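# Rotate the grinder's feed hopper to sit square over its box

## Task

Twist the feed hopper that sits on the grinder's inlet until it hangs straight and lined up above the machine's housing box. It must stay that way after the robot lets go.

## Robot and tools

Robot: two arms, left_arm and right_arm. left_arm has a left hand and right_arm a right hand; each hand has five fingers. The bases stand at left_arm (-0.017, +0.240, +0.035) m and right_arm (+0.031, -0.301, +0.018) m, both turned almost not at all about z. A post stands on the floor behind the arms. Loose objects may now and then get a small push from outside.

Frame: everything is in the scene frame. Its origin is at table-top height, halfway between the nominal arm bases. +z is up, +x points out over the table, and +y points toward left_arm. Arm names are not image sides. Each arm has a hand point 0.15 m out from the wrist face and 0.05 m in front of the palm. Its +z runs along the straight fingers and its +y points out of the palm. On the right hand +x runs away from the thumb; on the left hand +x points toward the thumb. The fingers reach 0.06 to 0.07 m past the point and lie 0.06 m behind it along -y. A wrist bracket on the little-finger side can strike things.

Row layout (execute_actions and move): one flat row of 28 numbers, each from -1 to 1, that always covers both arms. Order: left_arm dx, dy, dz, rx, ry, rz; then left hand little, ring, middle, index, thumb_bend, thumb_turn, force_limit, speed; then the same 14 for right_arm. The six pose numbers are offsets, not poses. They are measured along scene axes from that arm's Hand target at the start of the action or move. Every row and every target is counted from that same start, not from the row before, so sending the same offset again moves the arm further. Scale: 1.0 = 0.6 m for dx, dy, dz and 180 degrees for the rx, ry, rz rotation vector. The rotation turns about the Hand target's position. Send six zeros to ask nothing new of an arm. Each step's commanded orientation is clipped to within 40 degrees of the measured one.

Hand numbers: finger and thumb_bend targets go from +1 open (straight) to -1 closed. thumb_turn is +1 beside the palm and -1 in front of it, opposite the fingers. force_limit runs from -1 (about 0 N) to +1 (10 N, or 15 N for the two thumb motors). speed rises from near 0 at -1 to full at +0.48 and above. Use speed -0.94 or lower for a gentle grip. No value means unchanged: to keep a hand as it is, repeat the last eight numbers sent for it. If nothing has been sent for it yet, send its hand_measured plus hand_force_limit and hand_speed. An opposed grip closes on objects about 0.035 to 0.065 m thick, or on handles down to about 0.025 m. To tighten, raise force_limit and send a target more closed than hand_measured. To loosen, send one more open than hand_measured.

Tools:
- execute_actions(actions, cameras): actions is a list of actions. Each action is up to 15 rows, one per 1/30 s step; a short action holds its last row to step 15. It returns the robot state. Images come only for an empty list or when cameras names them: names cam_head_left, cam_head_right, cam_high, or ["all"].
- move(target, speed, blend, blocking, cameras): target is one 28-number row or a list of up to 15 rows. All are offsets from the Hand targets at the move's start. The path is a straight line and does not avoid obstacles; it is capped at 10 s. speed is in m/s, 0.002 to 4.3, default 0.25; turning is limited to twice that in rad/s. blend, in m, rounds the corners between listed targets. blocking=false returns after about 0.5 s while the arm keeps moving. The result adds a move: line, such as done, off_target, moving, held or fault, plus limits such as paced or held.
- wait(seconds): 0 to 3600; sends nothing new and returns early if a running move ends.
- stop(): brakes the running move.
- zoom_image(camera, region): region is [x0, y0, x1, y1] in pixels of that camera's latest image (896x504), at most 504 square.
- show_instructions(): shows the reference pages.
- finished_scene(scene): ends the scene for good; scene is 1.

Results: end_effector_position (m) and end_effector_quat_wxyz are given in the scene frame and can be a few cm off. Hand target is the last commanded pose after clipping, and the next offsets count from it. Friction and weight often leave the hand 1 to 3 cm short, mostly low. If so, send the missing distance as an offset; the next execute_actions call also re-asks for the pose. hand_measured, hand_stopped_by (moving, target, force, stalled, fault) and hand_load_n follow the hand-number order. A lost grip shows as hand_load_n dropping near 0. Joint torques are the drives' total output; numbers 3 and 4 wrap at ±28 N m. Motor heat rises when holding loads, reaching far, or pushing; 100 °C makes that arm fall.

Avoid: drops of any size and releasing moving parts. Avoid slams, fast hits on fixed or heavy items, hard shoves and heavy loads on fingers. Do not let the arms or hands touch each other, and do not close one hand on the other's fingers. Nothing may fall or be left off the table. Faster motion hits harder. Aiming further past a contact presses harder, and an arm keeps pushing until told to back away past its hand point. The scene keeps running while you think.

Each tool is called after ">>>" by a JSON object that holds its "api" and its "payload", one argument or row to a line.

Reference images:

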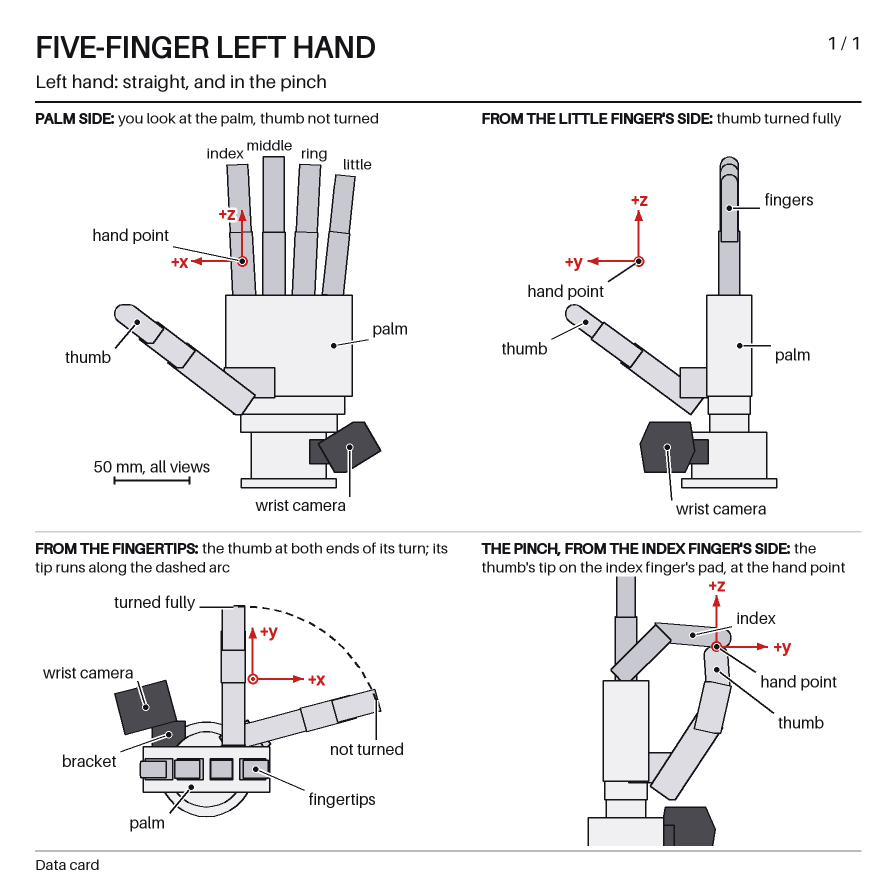

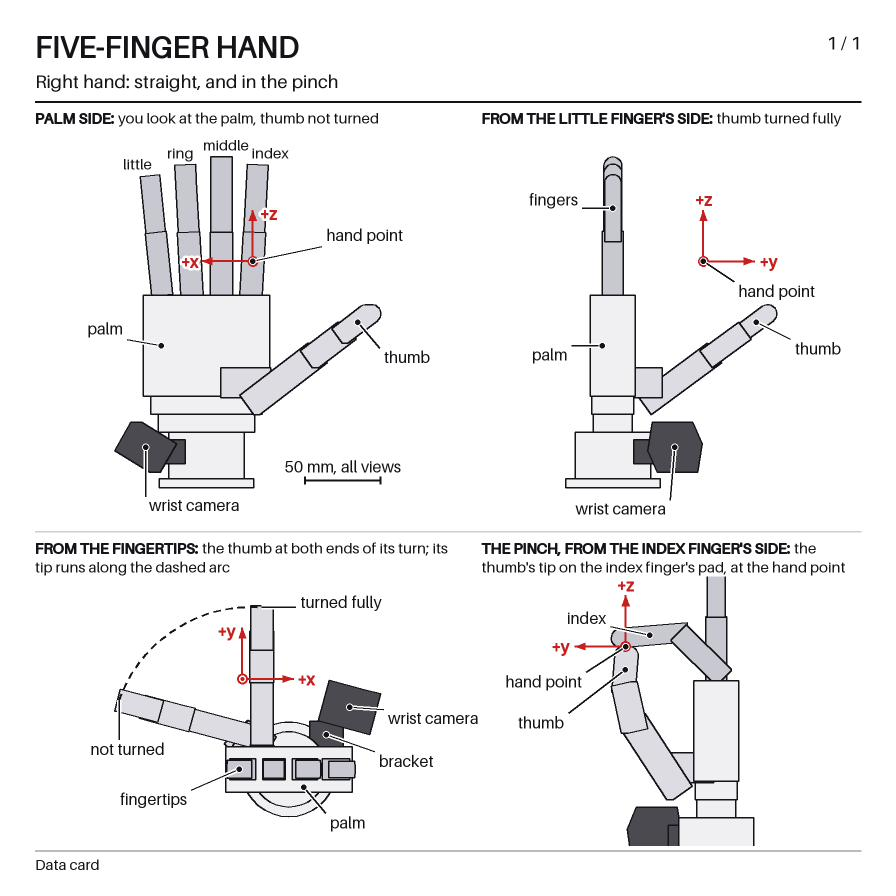

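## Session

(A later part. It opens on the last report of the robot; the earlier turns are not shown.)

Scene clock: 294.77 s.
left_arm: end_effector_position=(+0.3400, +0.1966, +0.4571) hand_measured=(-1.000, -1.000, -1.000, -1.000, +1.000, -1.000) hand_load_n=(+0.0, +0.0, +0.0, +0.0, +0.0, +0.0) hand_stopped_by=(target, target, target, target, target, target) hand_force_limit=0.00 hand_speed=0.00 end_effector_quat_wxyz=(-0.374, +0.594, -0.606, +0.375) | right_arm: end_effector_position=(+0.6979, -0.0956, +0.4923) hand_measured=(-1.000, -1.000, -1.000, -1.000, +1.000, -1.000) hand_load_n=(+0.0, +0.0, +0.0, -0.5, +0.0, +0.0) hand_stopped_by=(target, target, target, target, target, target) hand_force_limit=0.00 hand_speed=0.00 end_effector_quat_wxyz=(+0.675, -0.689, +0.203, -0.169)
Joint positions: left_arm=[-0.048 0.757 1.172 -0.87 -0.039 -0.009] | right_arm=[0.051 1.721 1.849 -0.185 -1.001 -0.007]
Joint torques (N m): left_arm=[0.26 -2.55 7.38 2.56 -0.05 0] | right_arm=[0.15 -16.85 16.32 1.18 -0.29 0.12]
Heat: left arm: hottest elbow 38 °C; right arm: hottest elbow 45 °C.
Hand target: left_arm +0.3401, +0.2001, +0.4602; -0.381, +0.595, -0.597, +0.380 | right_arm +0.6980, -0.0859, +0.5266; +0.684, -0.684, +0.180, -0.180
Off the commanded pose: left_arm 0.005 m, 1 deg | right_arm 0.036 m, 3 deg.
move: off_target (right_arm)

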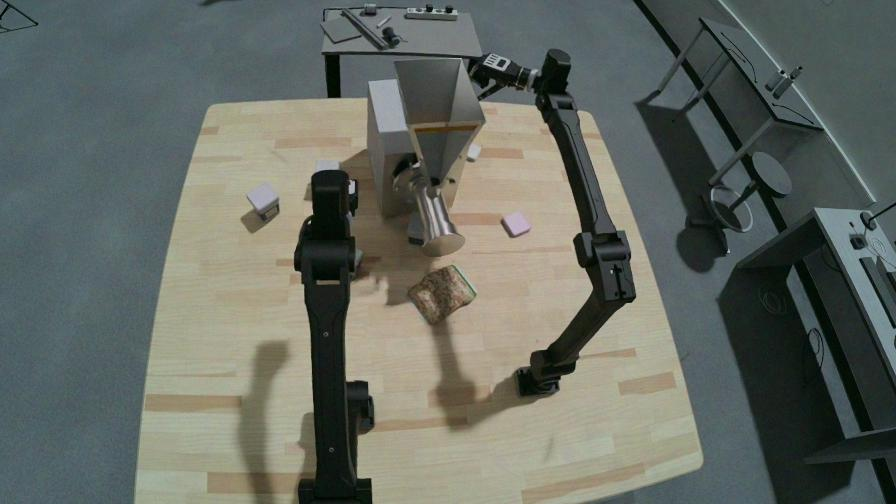

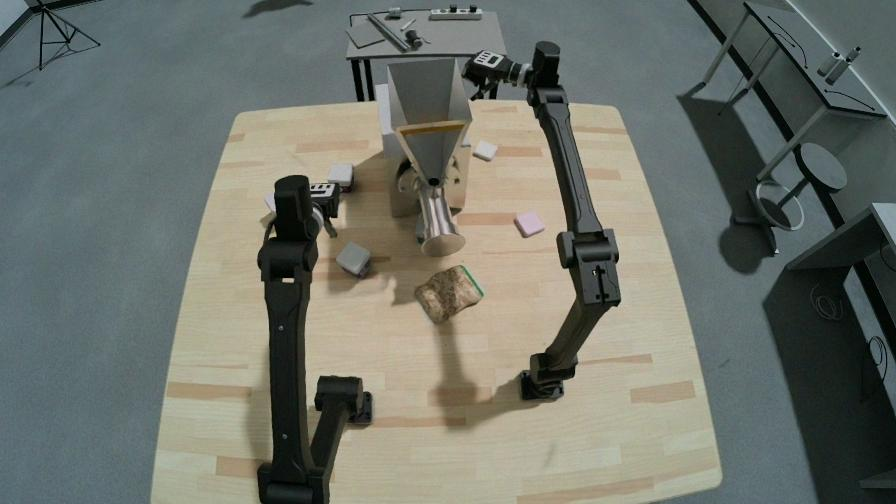

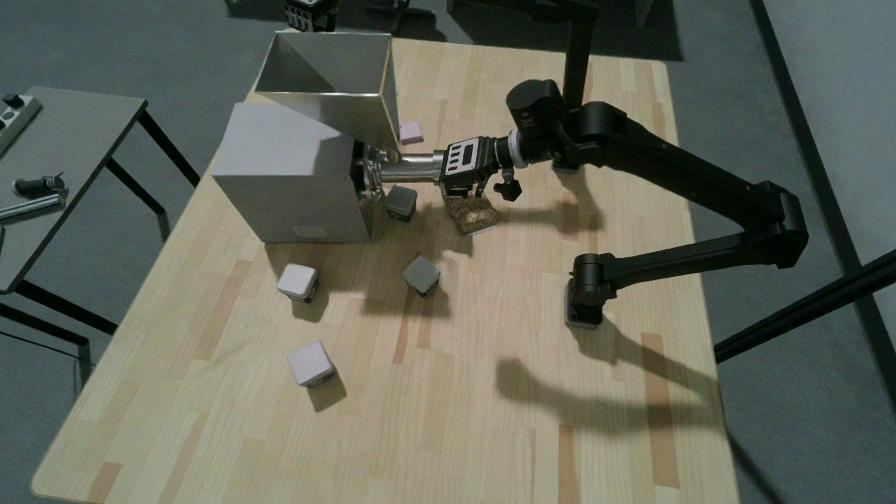

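>>> {"api": "move", "payload": {
  "target": [
    [0,0,0,0,0,0,-1,-1,-1,-1,1,-1,0,0,0.003,0.0145,0,0,0,0,-1,-1,-1,-1,1,-1,0,0]
  ],
  "speed": 0.04,
  "cameras": ["all"]
}}

>>> {"api": "zoom_image", "payload": {
  "camera": "cam_high",
  "region": [200, 20, 410, 190]
}}

>>> {"api": "zoom_image", "payload": {
  "camera": "cam_head_left",
  "region": [380, 40, 500, 140]
}}

Scene clock: 336.40 s.
left_arm: end_effector_position=(+0.3400, +0.1966, +0.4571) hand_measured=(-1.000, -1.000, -1.000, -1.000, +1.000, -1.000) hand_load_n=(+0.0, +0.0, +0.0, +0.0, +0.0, +0.0) hand_stopped_by=(target, target, target, target, target, target) hand_force_limit=0.00 hand_speed=0.00 end_effector_quat_wxyz=(-0.374, +0.594, -0.606, +0.375) | right_arm: end_effector_position=(+0.6998, -0.0893, +0.4935) hand_measured=(-1.000, -1.000, -1.000, -1.000, +1.000, -1.000) hand_load_n=(+0.0, +0.0, +0.0, -0.5, +0.0, +0.0) hand_stopped_by=(target, target, target, target, target, target) hand_force_limit=0.00 hand_speed=0.00 end_effector_quat_wxyz=(+0.675, -0.689, +0.202, -0.170)
Joint positions: left_arm=[-0.048 0.757 1.172 -0.87 -0.039 -0.009] | right_arm=[0.062 1.727 1.858 -0.186 -0.988 -0.007]
Joint torques (N m): left_arm=[0.26 -2.55 7.38 2.58 -0.05 0] | right_arm=[0.38 -16.97 16.32 1.17 -0.21 0.14]
Motor temperatures (°C): left_arm=[32 30 37 29 30 32] | right_arm=[28 32 53 28 30 30]
Heat: left arm: hottest elbow 37 °C; right arm: hottest elbow 53 °C.
Hand target: left_arm +0.3401, +0.2001, +0.4602; -0.381, +0.595, -0.597, +0.380 | right_arm +0.6996, -0.0772, +0.5268; +0.684, -0.684, +0.180, -0.180
Off the commanded pose: left_arm 0.005 m, 1 deg | right_arm 0.035 m, 3 deg.
move: off_target (right_arm)

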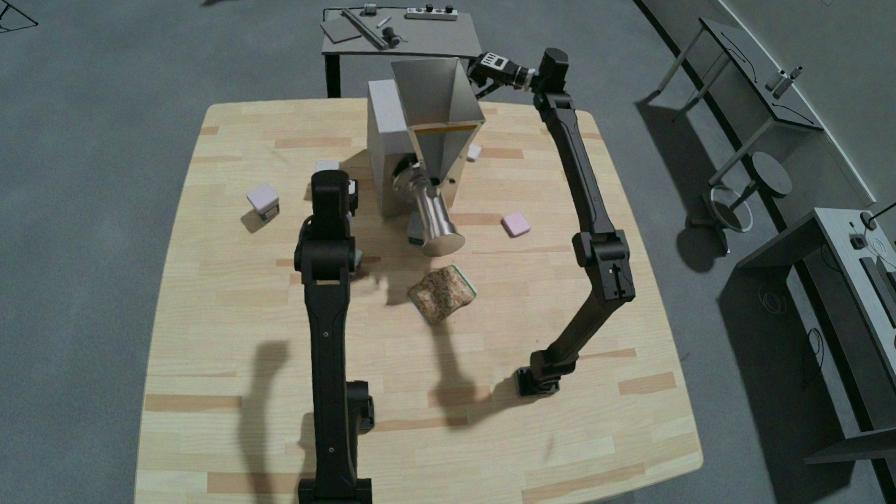

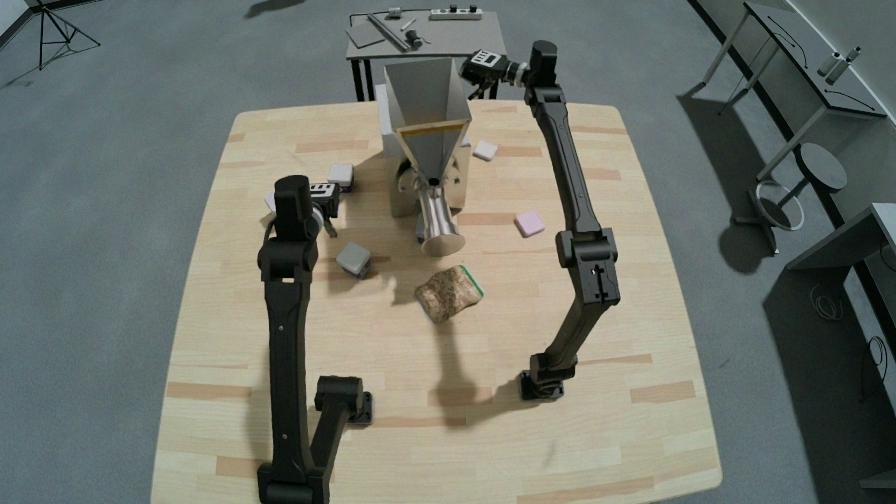

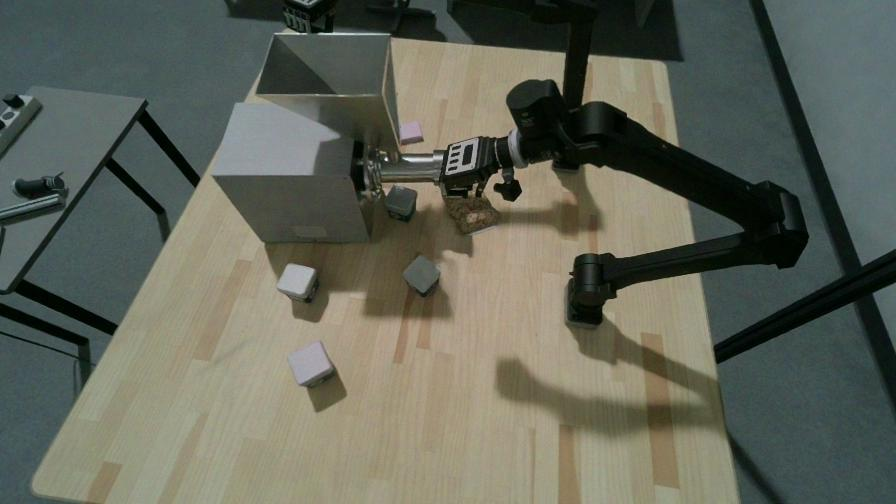

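Scaled by 2.400 from the camera's image (finer frame: 1280x720).

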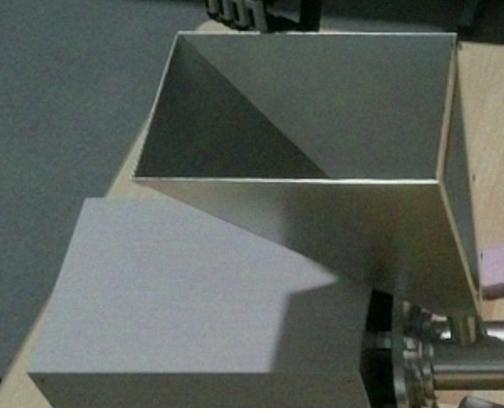

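Scaled by 4.200 from the camera's image (finer frame: 1280x720).

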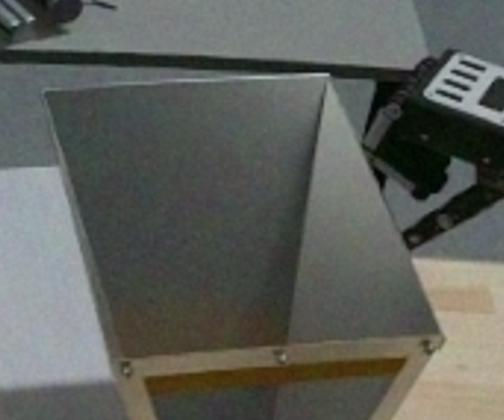

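>>> {"api": "move", "payload": {
  "target": [
    [0,0,0,0,0,0,-1,-1,-1,-1,1,-1,0,0,-0.01,-0.1,-0.01,0,0,0,-1,-1,-1,-1,1,-1,0,0],
    [0,0,0,0,0,0,-1,-1,-1,-1,1,-1,0,0,-0.2,-0.3,-0.1,0,0,-0.1,-1,-1,-1,-1,1,-1,0,0]
  ],
  "speed": [0.06, 0.15],
  "blend": 0.01,
  "cameras": ["all"]
}}

>>> {"api": "zoom_image", "payload": {
  "camera": "cam_high",
  "region": [200, 20, 410, 190]
}}

>>> {"api": "zoom_image", "payload": {
  "camera": "cam_head_left",
  "region": [380, 40, 500, 140]
}}

Scene clock: 349.77 s.
left_arm: end_effector_position=(+0.3400, +0.1966, +0.4571) hand_measured=(-1.000, -1.000, -1.000, -1.000, +1.000, -1.000) hand_load_n=(+0.0, +0.0, +0.0, +0.0, +0.0, +0.0) hand_stopped_by=(target, target, target, target, target, target) hand_force_limit=0.00 hand_speed=0.00 end_effector_quat_wxyz=(-0.374, +0.594, -0.606, +0.375) | right_arm: end_effector_position=(+0.5831, -0.2583, +0.4608) hand_measured=(-1.000, -1.000, -1.000, -1.000, +1.000, -1.000) hand_load_n=(+0.0, +0.0, +0.0, +0.5, +0.0, +0.0) hand_stopped_by=(target, target, target, target, target, target) hand_force_limit=0.00 hand_speed=0.00 end_effector_quat_wxyz=(+0.645, -0.650, +0.290, -0.278)
Joint positions: left_arm=[-0.048 0.757 1.172 -0.87 -0.039 -0.009] | right_arm=[-0.24 1.308 1.289 -0.004 -0.995 -0.007]
Joint torques (N m): left_arm=[0.32 -2.55 7.38 2.58 -0.06 0] | right_arm=[-0.91 -11.75 9.72 1.8 -0.09 0.1]
Heat: left arm: hottest elbow 36 °C; right arm: hottest elbow 51 °C.
Hand target: left_arm +0.3401, +0.2001, +0.4602; -0.381, +0.595, -0.597, +0.380 | right_arm +0.5796, -0.2571, +0.4669; +0.647, -0.647, +0.284, -0.285
Off the commanded pose: left_arm 0.005 m, 1 deg | right_arm 0.007 m, 1 deg.
move: done

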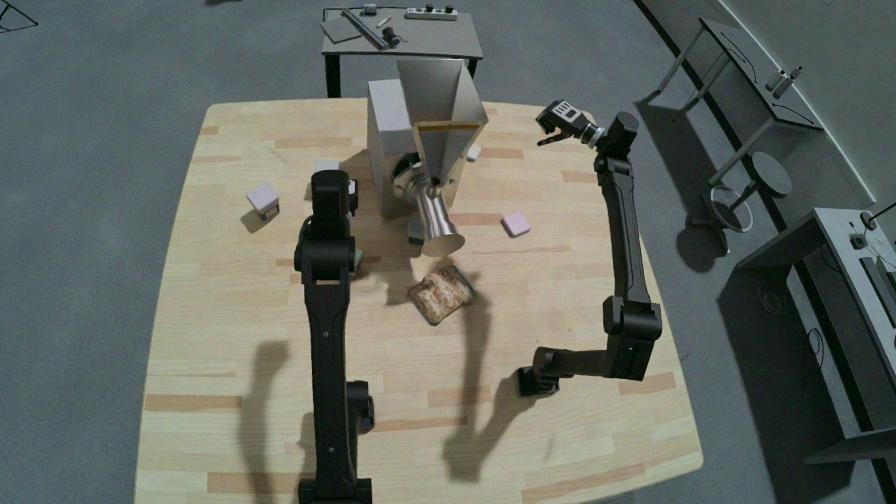

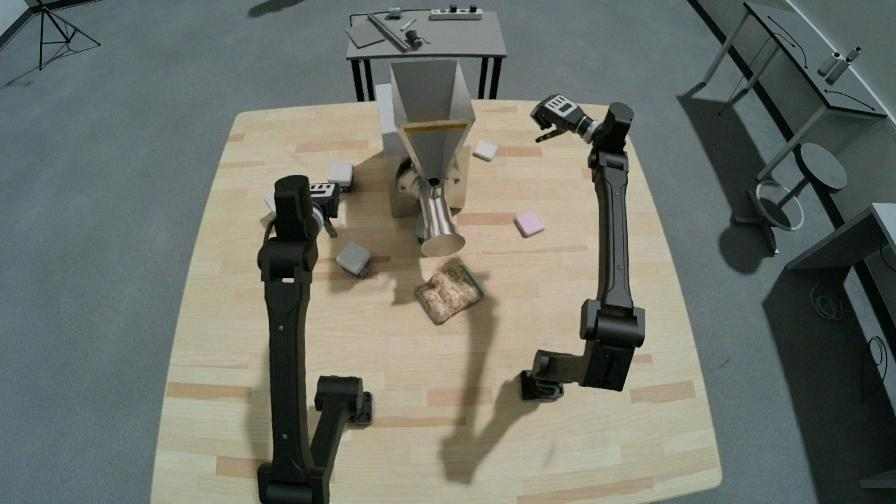

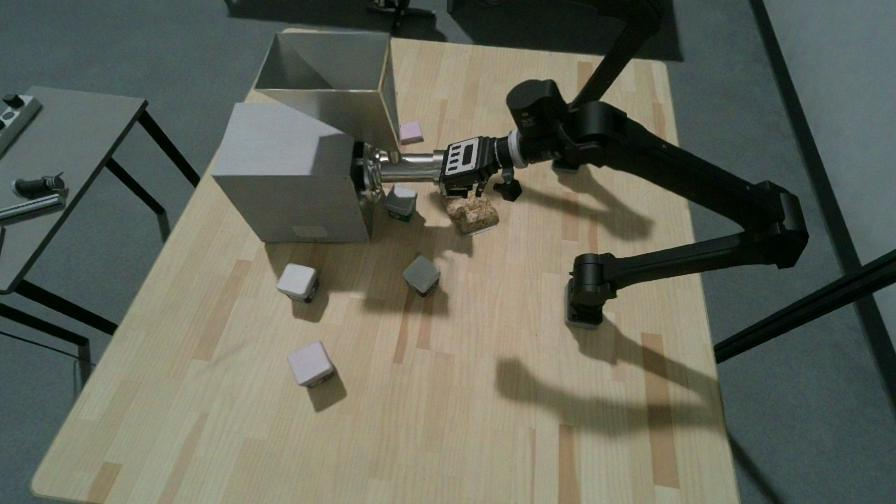

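Scaled by 2.400 from the camera's image (finer frame: 1280x720).

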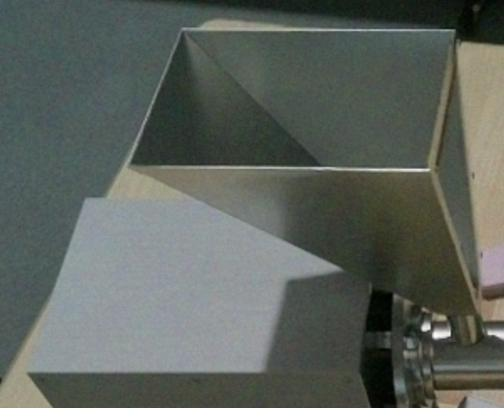

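Scaled by 4.200 from the camera's image (finer frame: 1280x720).

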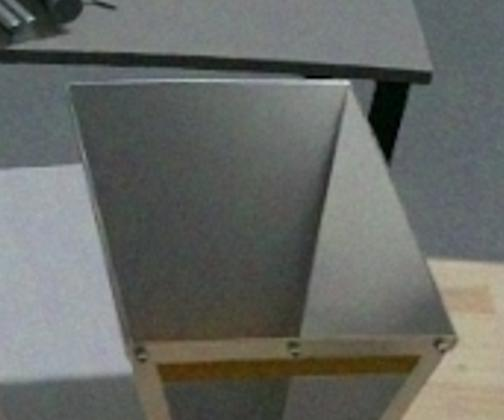

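>>> {"api": "zoom_image", "payload": {
  "camera": "cam_high",
  "region": [200, 20, 300, 190]
}}

>>> {"api": "zoom_image", "payload": {
  "camera": "cam_high",
  "region": [300, 20, 400, 190]
}}

>>> {"api": "zoom_image", "payload": {
  "camera": "cam_head_left",
  "region": [360, 50, 500, 190]
}}

>>> {"api": "zoom_image", "payload": {
  "camera": "cam_head_right",
  "region": [360, 50, 500, 190]
}}

Scaled by 2.965 from the camera's image (finer frame: 1280x720).

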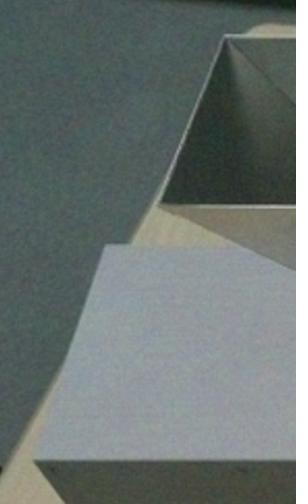

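Scaled by 2.965 from the camera's image (finer frame: 1280x720).

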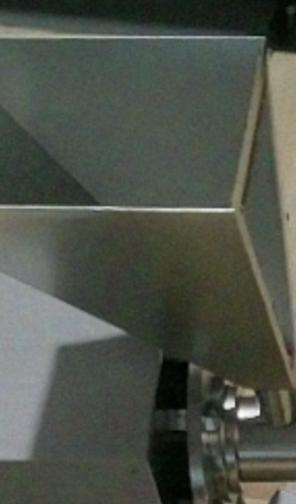

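Scaled by 3.600 from the camera's image (finer frame: 1280x720).

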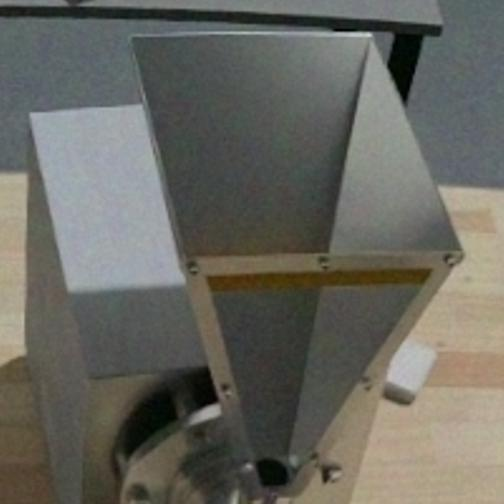

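Scaled by 3.600 from the camera's image (finer frame: 1280x720).

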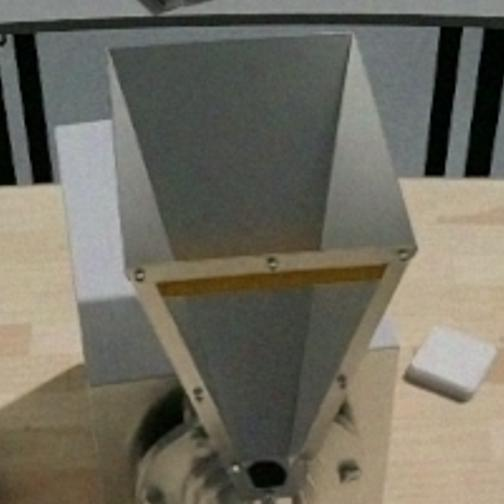

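>>> {"api": "move", "payload": {
  "target": [
    [0,0,0,0,0,0,-1,-1,-1,-1,1,-1,0,0,0.19,0.12,0.09,0,0,0.1,-1,-1,-1,-1,1,-1,0,0],
    [0,0,0,0,0,0,-1,-1,-1,-1,1,-1,0,0,0.202,0.23,0.0998,0,0,0.1,-1,-1,-1,-1,1,-1,0,0],
    [0,0,0,0,0,0,-1,-1,-1,-1,1,-1,0,0,0.202,0.311,0.0998,0,0,0.1,-1,-1,-1,-1,1,-1,0,0]
  ],
  "speed": [0.15, 0.1, 0.04],
  "blend": [0.01,0.01,0],
  "cameras": ["all"]
}}

>>> {"api": "zoom_image", "payload": {
  "camera": "cam_high",
  "region": [200, 20, 410, 190]
}}

Scene clock: 387.07 s.
left_arm: end_effector_position=(+0.3400, +0.1966, +0.4571) hand_measured=(-1.000, -1.000, -1.000, -1.000, +1.000, -1.000) hand_load_n=(+0.0, +0.0, +0.0, +0.5, +0.0, +0.0) hand_stopped_by=(target, target, target, target, target, target) hand_force_limit=0.00 hand_speed=0.00 end_effector_quat_wxyz=(-0.374, +0.594, -0.606, +0.375) | right_arm: end_effector_position=(+0.6993, -0.0840, +0.5018) hand_measured=(-1.000, -1.000, -1.000, -1.000, +1.000, -1.000) hand_load_n=(+0.0, +0.0, +0.0, -0.5, +0.0, +0.0) hand_stopped_by=(target, target, target, target, target, target) hand_force_limit=0.00 hand_speed=0.00 end_effector_quat_wxyz=(+0.678, -0.686, +0.203, -0.171)
Joint positions: left_arm=[-0.048 0.757 1.172 -0.87 -0.039 -0.009] | right_arm=[0.07 1.727 1.873 -0.187 -0.978 0.008]
Joint torques (N m): left_arm=[0.26 -2.55 7.38 2.58 -0.05 0] | right_arm=[0.85 -16.21 15.64 1.11 -0.18 -0.03]
Motor temperatures (°C): left_arm=[31 30 36 29 30 31] | right_arm=[28 31 47 28 30 30]
Heat: left arm: hottest elbow 36 °C; right arm: hottest elbow 47 °C.
Hand target: left_arm +0.3401, +0.2001, +0.4602; -0.381, +0.595, -0.597, +0.380 | right_arm +0.7010, -0.0708, +0.5268; +0.684, -0.684, +0.180, -0.180
Off the commanded pose: left_arm 0.005 m, 1 deg | right_arm 0.028 m, 3 deg.
move: off_target (right_arm)

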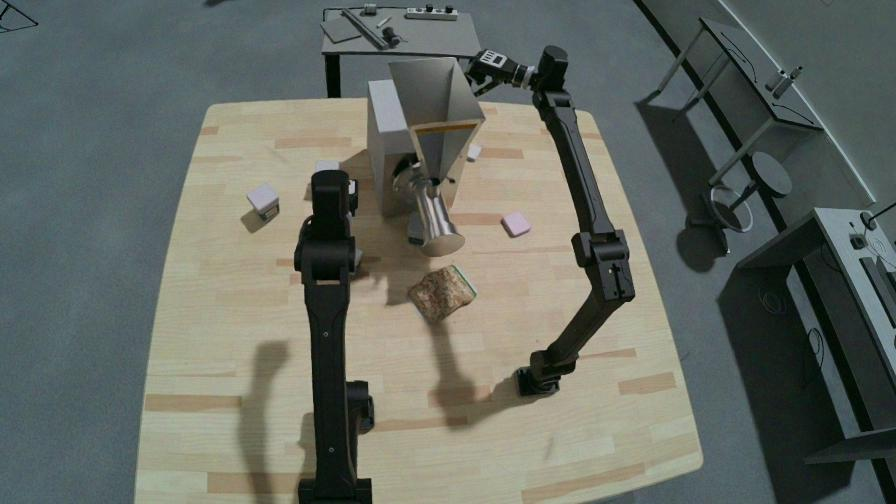

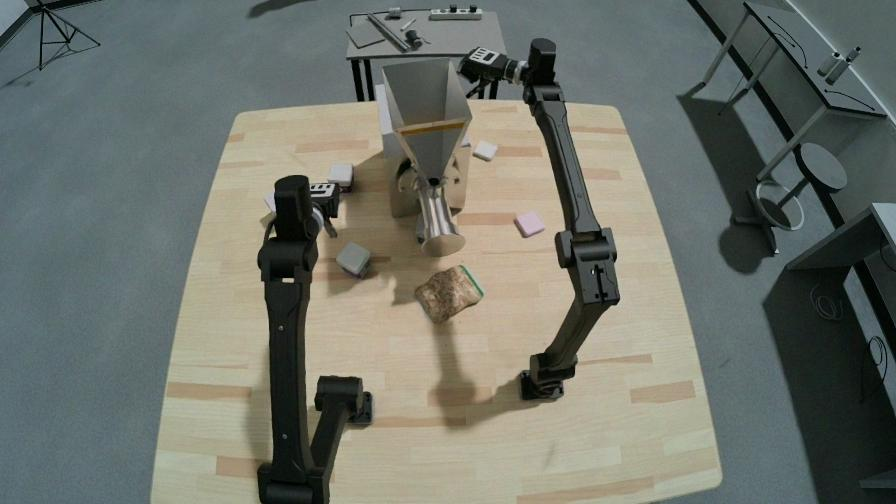

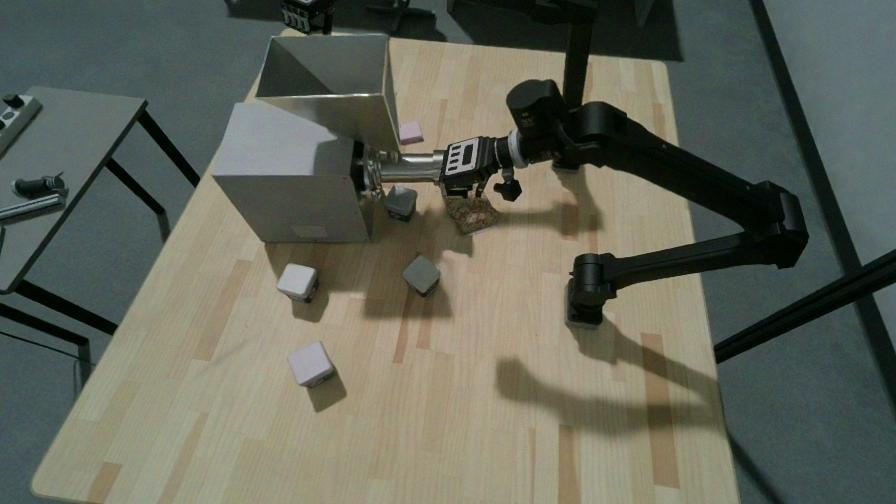

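Scaled by 2.400 from the camera's image (finer frame: 1280x720).

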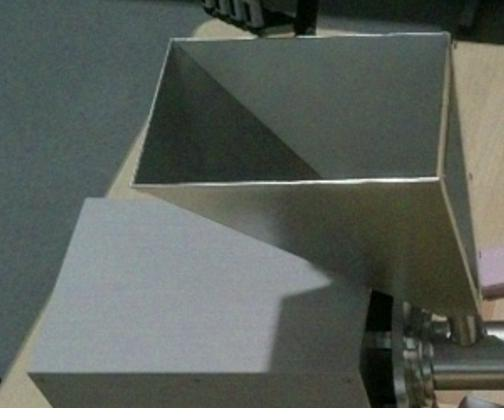

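>>> {"api": "move", "payload": {
  "target": [
    [0,0,0,0,0,0,-1,-1,-1,-1,1,-1,0,0,-0.01,-0.1,-0.01,0,0,0,-1,-1,-1,-1,1,-1,0,0],
    [0,0,0,0,0,0,-1,-1,-1,-1,1,-1,0,0,-0.2,-0.3,-0.1,0,0,-0.1,-1,-1,-1,-1,1,-1,0,0]
  ],
  "speed": [0.05, 0.15],
  "blend": 0.01,
  "cameras": ["all"]
}}

>>> {"api": "zoom_image", "payload": {
  "camera": "cam_high",
  "region": [200, 20, 410, 190]
}}

>>> {"api": "zoom_image", "payload": {
  "camera": "cam_head_left",
  "region": [360, 50, 500, 190]
}}

>>> {"api": "zoom_image", "payload": {
  "camera": "cam_head_right",
  "region": [360, 50, 500, 190]
}}

Scene clock: 393.50 s.
left_arm: end_effector_position=(+0.3400, +0.1966, +0.4571) hand_measured=(-1.000, -1.000, -1.000, -1.000, +1.000, -1.000) hand_load_n=(+0.0, +0.0, +0.0, +0.0, +0.0, +0.0) hand_stopped_by=(target, target, target, target, target, target) hand_force_limit=0.00 hand_speed=0.00 end_effector_quat_wxyz=(-0.374, +0.594, -0.606, +0.375) | right_arm: end_effector_position=(+0.5843, -0.2513, +0.4604) hand_measured=(-1.000, -1.000, -1.000, -1.000, +1.000, -1.000) hand_load_n=(+0.0, +0.0, +0.0, +0.0, +0.0, +0.0) hand_stopped_by=(target, target, target, target, target, target) hand_force_limit=0.00 hand_speed=0.00 end_effector_quat_wxyz=(+0.646, -0.649, +0.293, -0.275)
Joint positions: left_arm=[-0.048 0.757 1.172 -0.87 -0.039 -0.009] | right_arm=[-0.225 1.308 1.288 -0.004 -0.98 0.002]
Joint torques (N m): left_arm=[0.26 -2.55 7.38 2.58 -0.05 0] | right_arm=[-0.85 -12.34 9.7 1.88 -0.11 0.01]
Heat: left arm: hottest elbow 36 °C; right arm: hottest elbow 46 °C.
Hand target: left_arm +0.3401, +0.2001, +0.4602; -0.381, +0.595, -0.597, +0.380 | right_arm +0.5810, -0.2507, +0.4668; +0.647, -0.647, +0.284, -0.285
Off the commanded pose: left_arm 0.005 m, 1 deg | right_arm 0.007 m, 1 deg.
move: done

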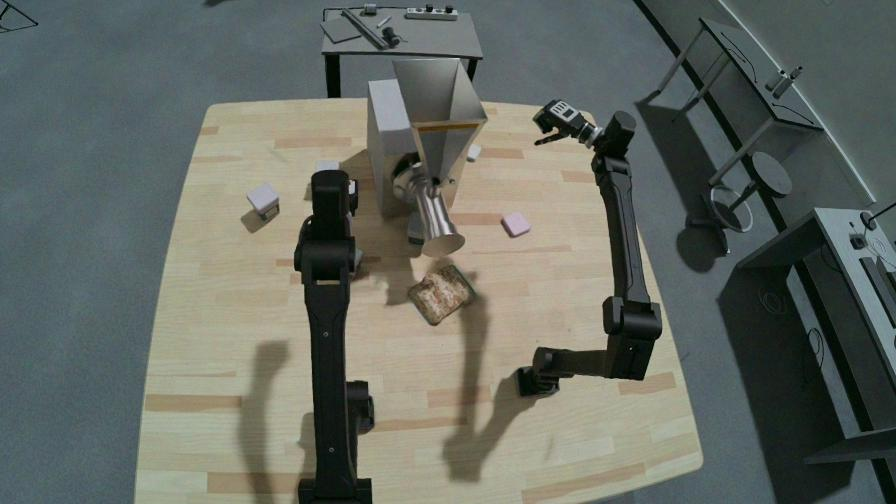

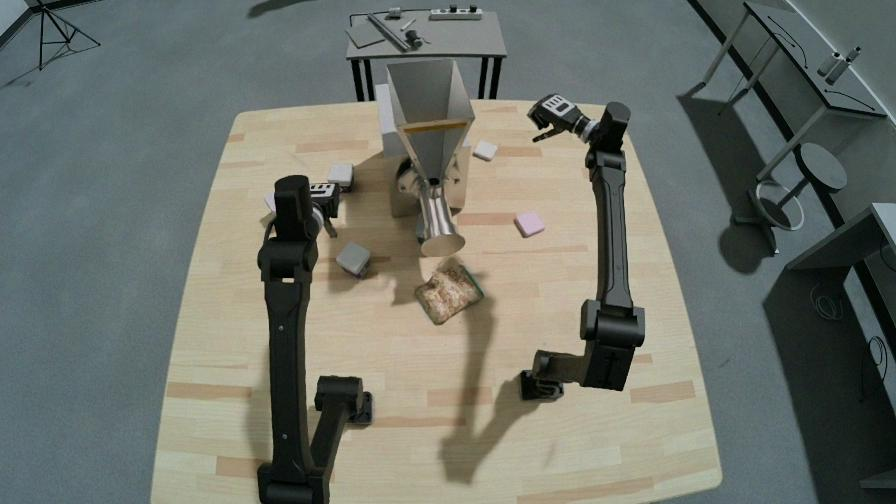

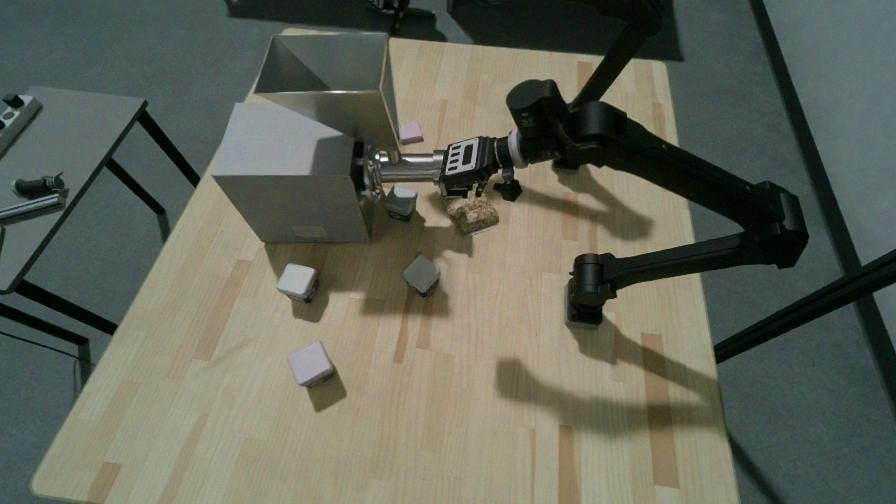

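Scaled by 2.400 from the camera's image (finer frame: 1280x720).

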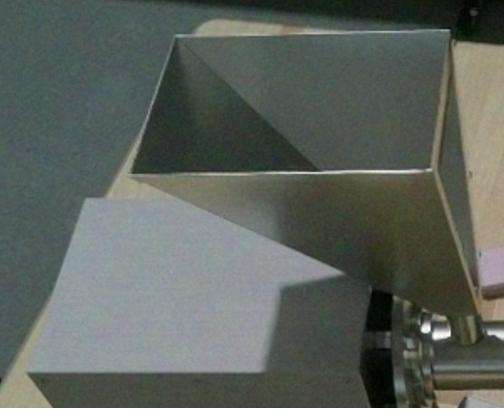

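Scaled by 3.600 from the camera's image (finer frame: 1280x720).

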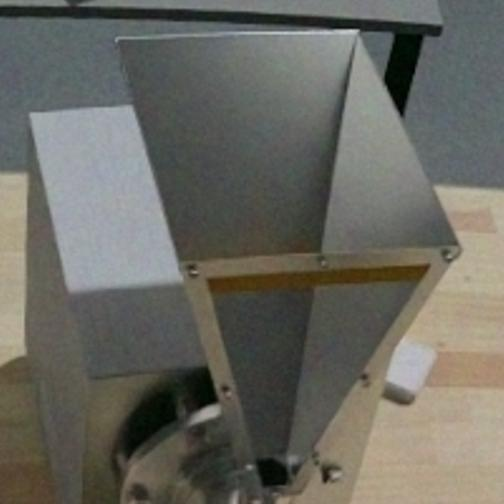

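Scaled by 3.600 from the camera's image (finer frame: 1280x720).

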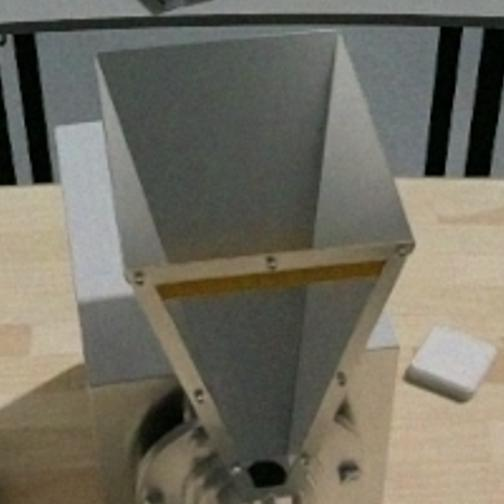

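>>> {"api": "finished_scene", "payload": {

}}

The scene is finished: the task was done.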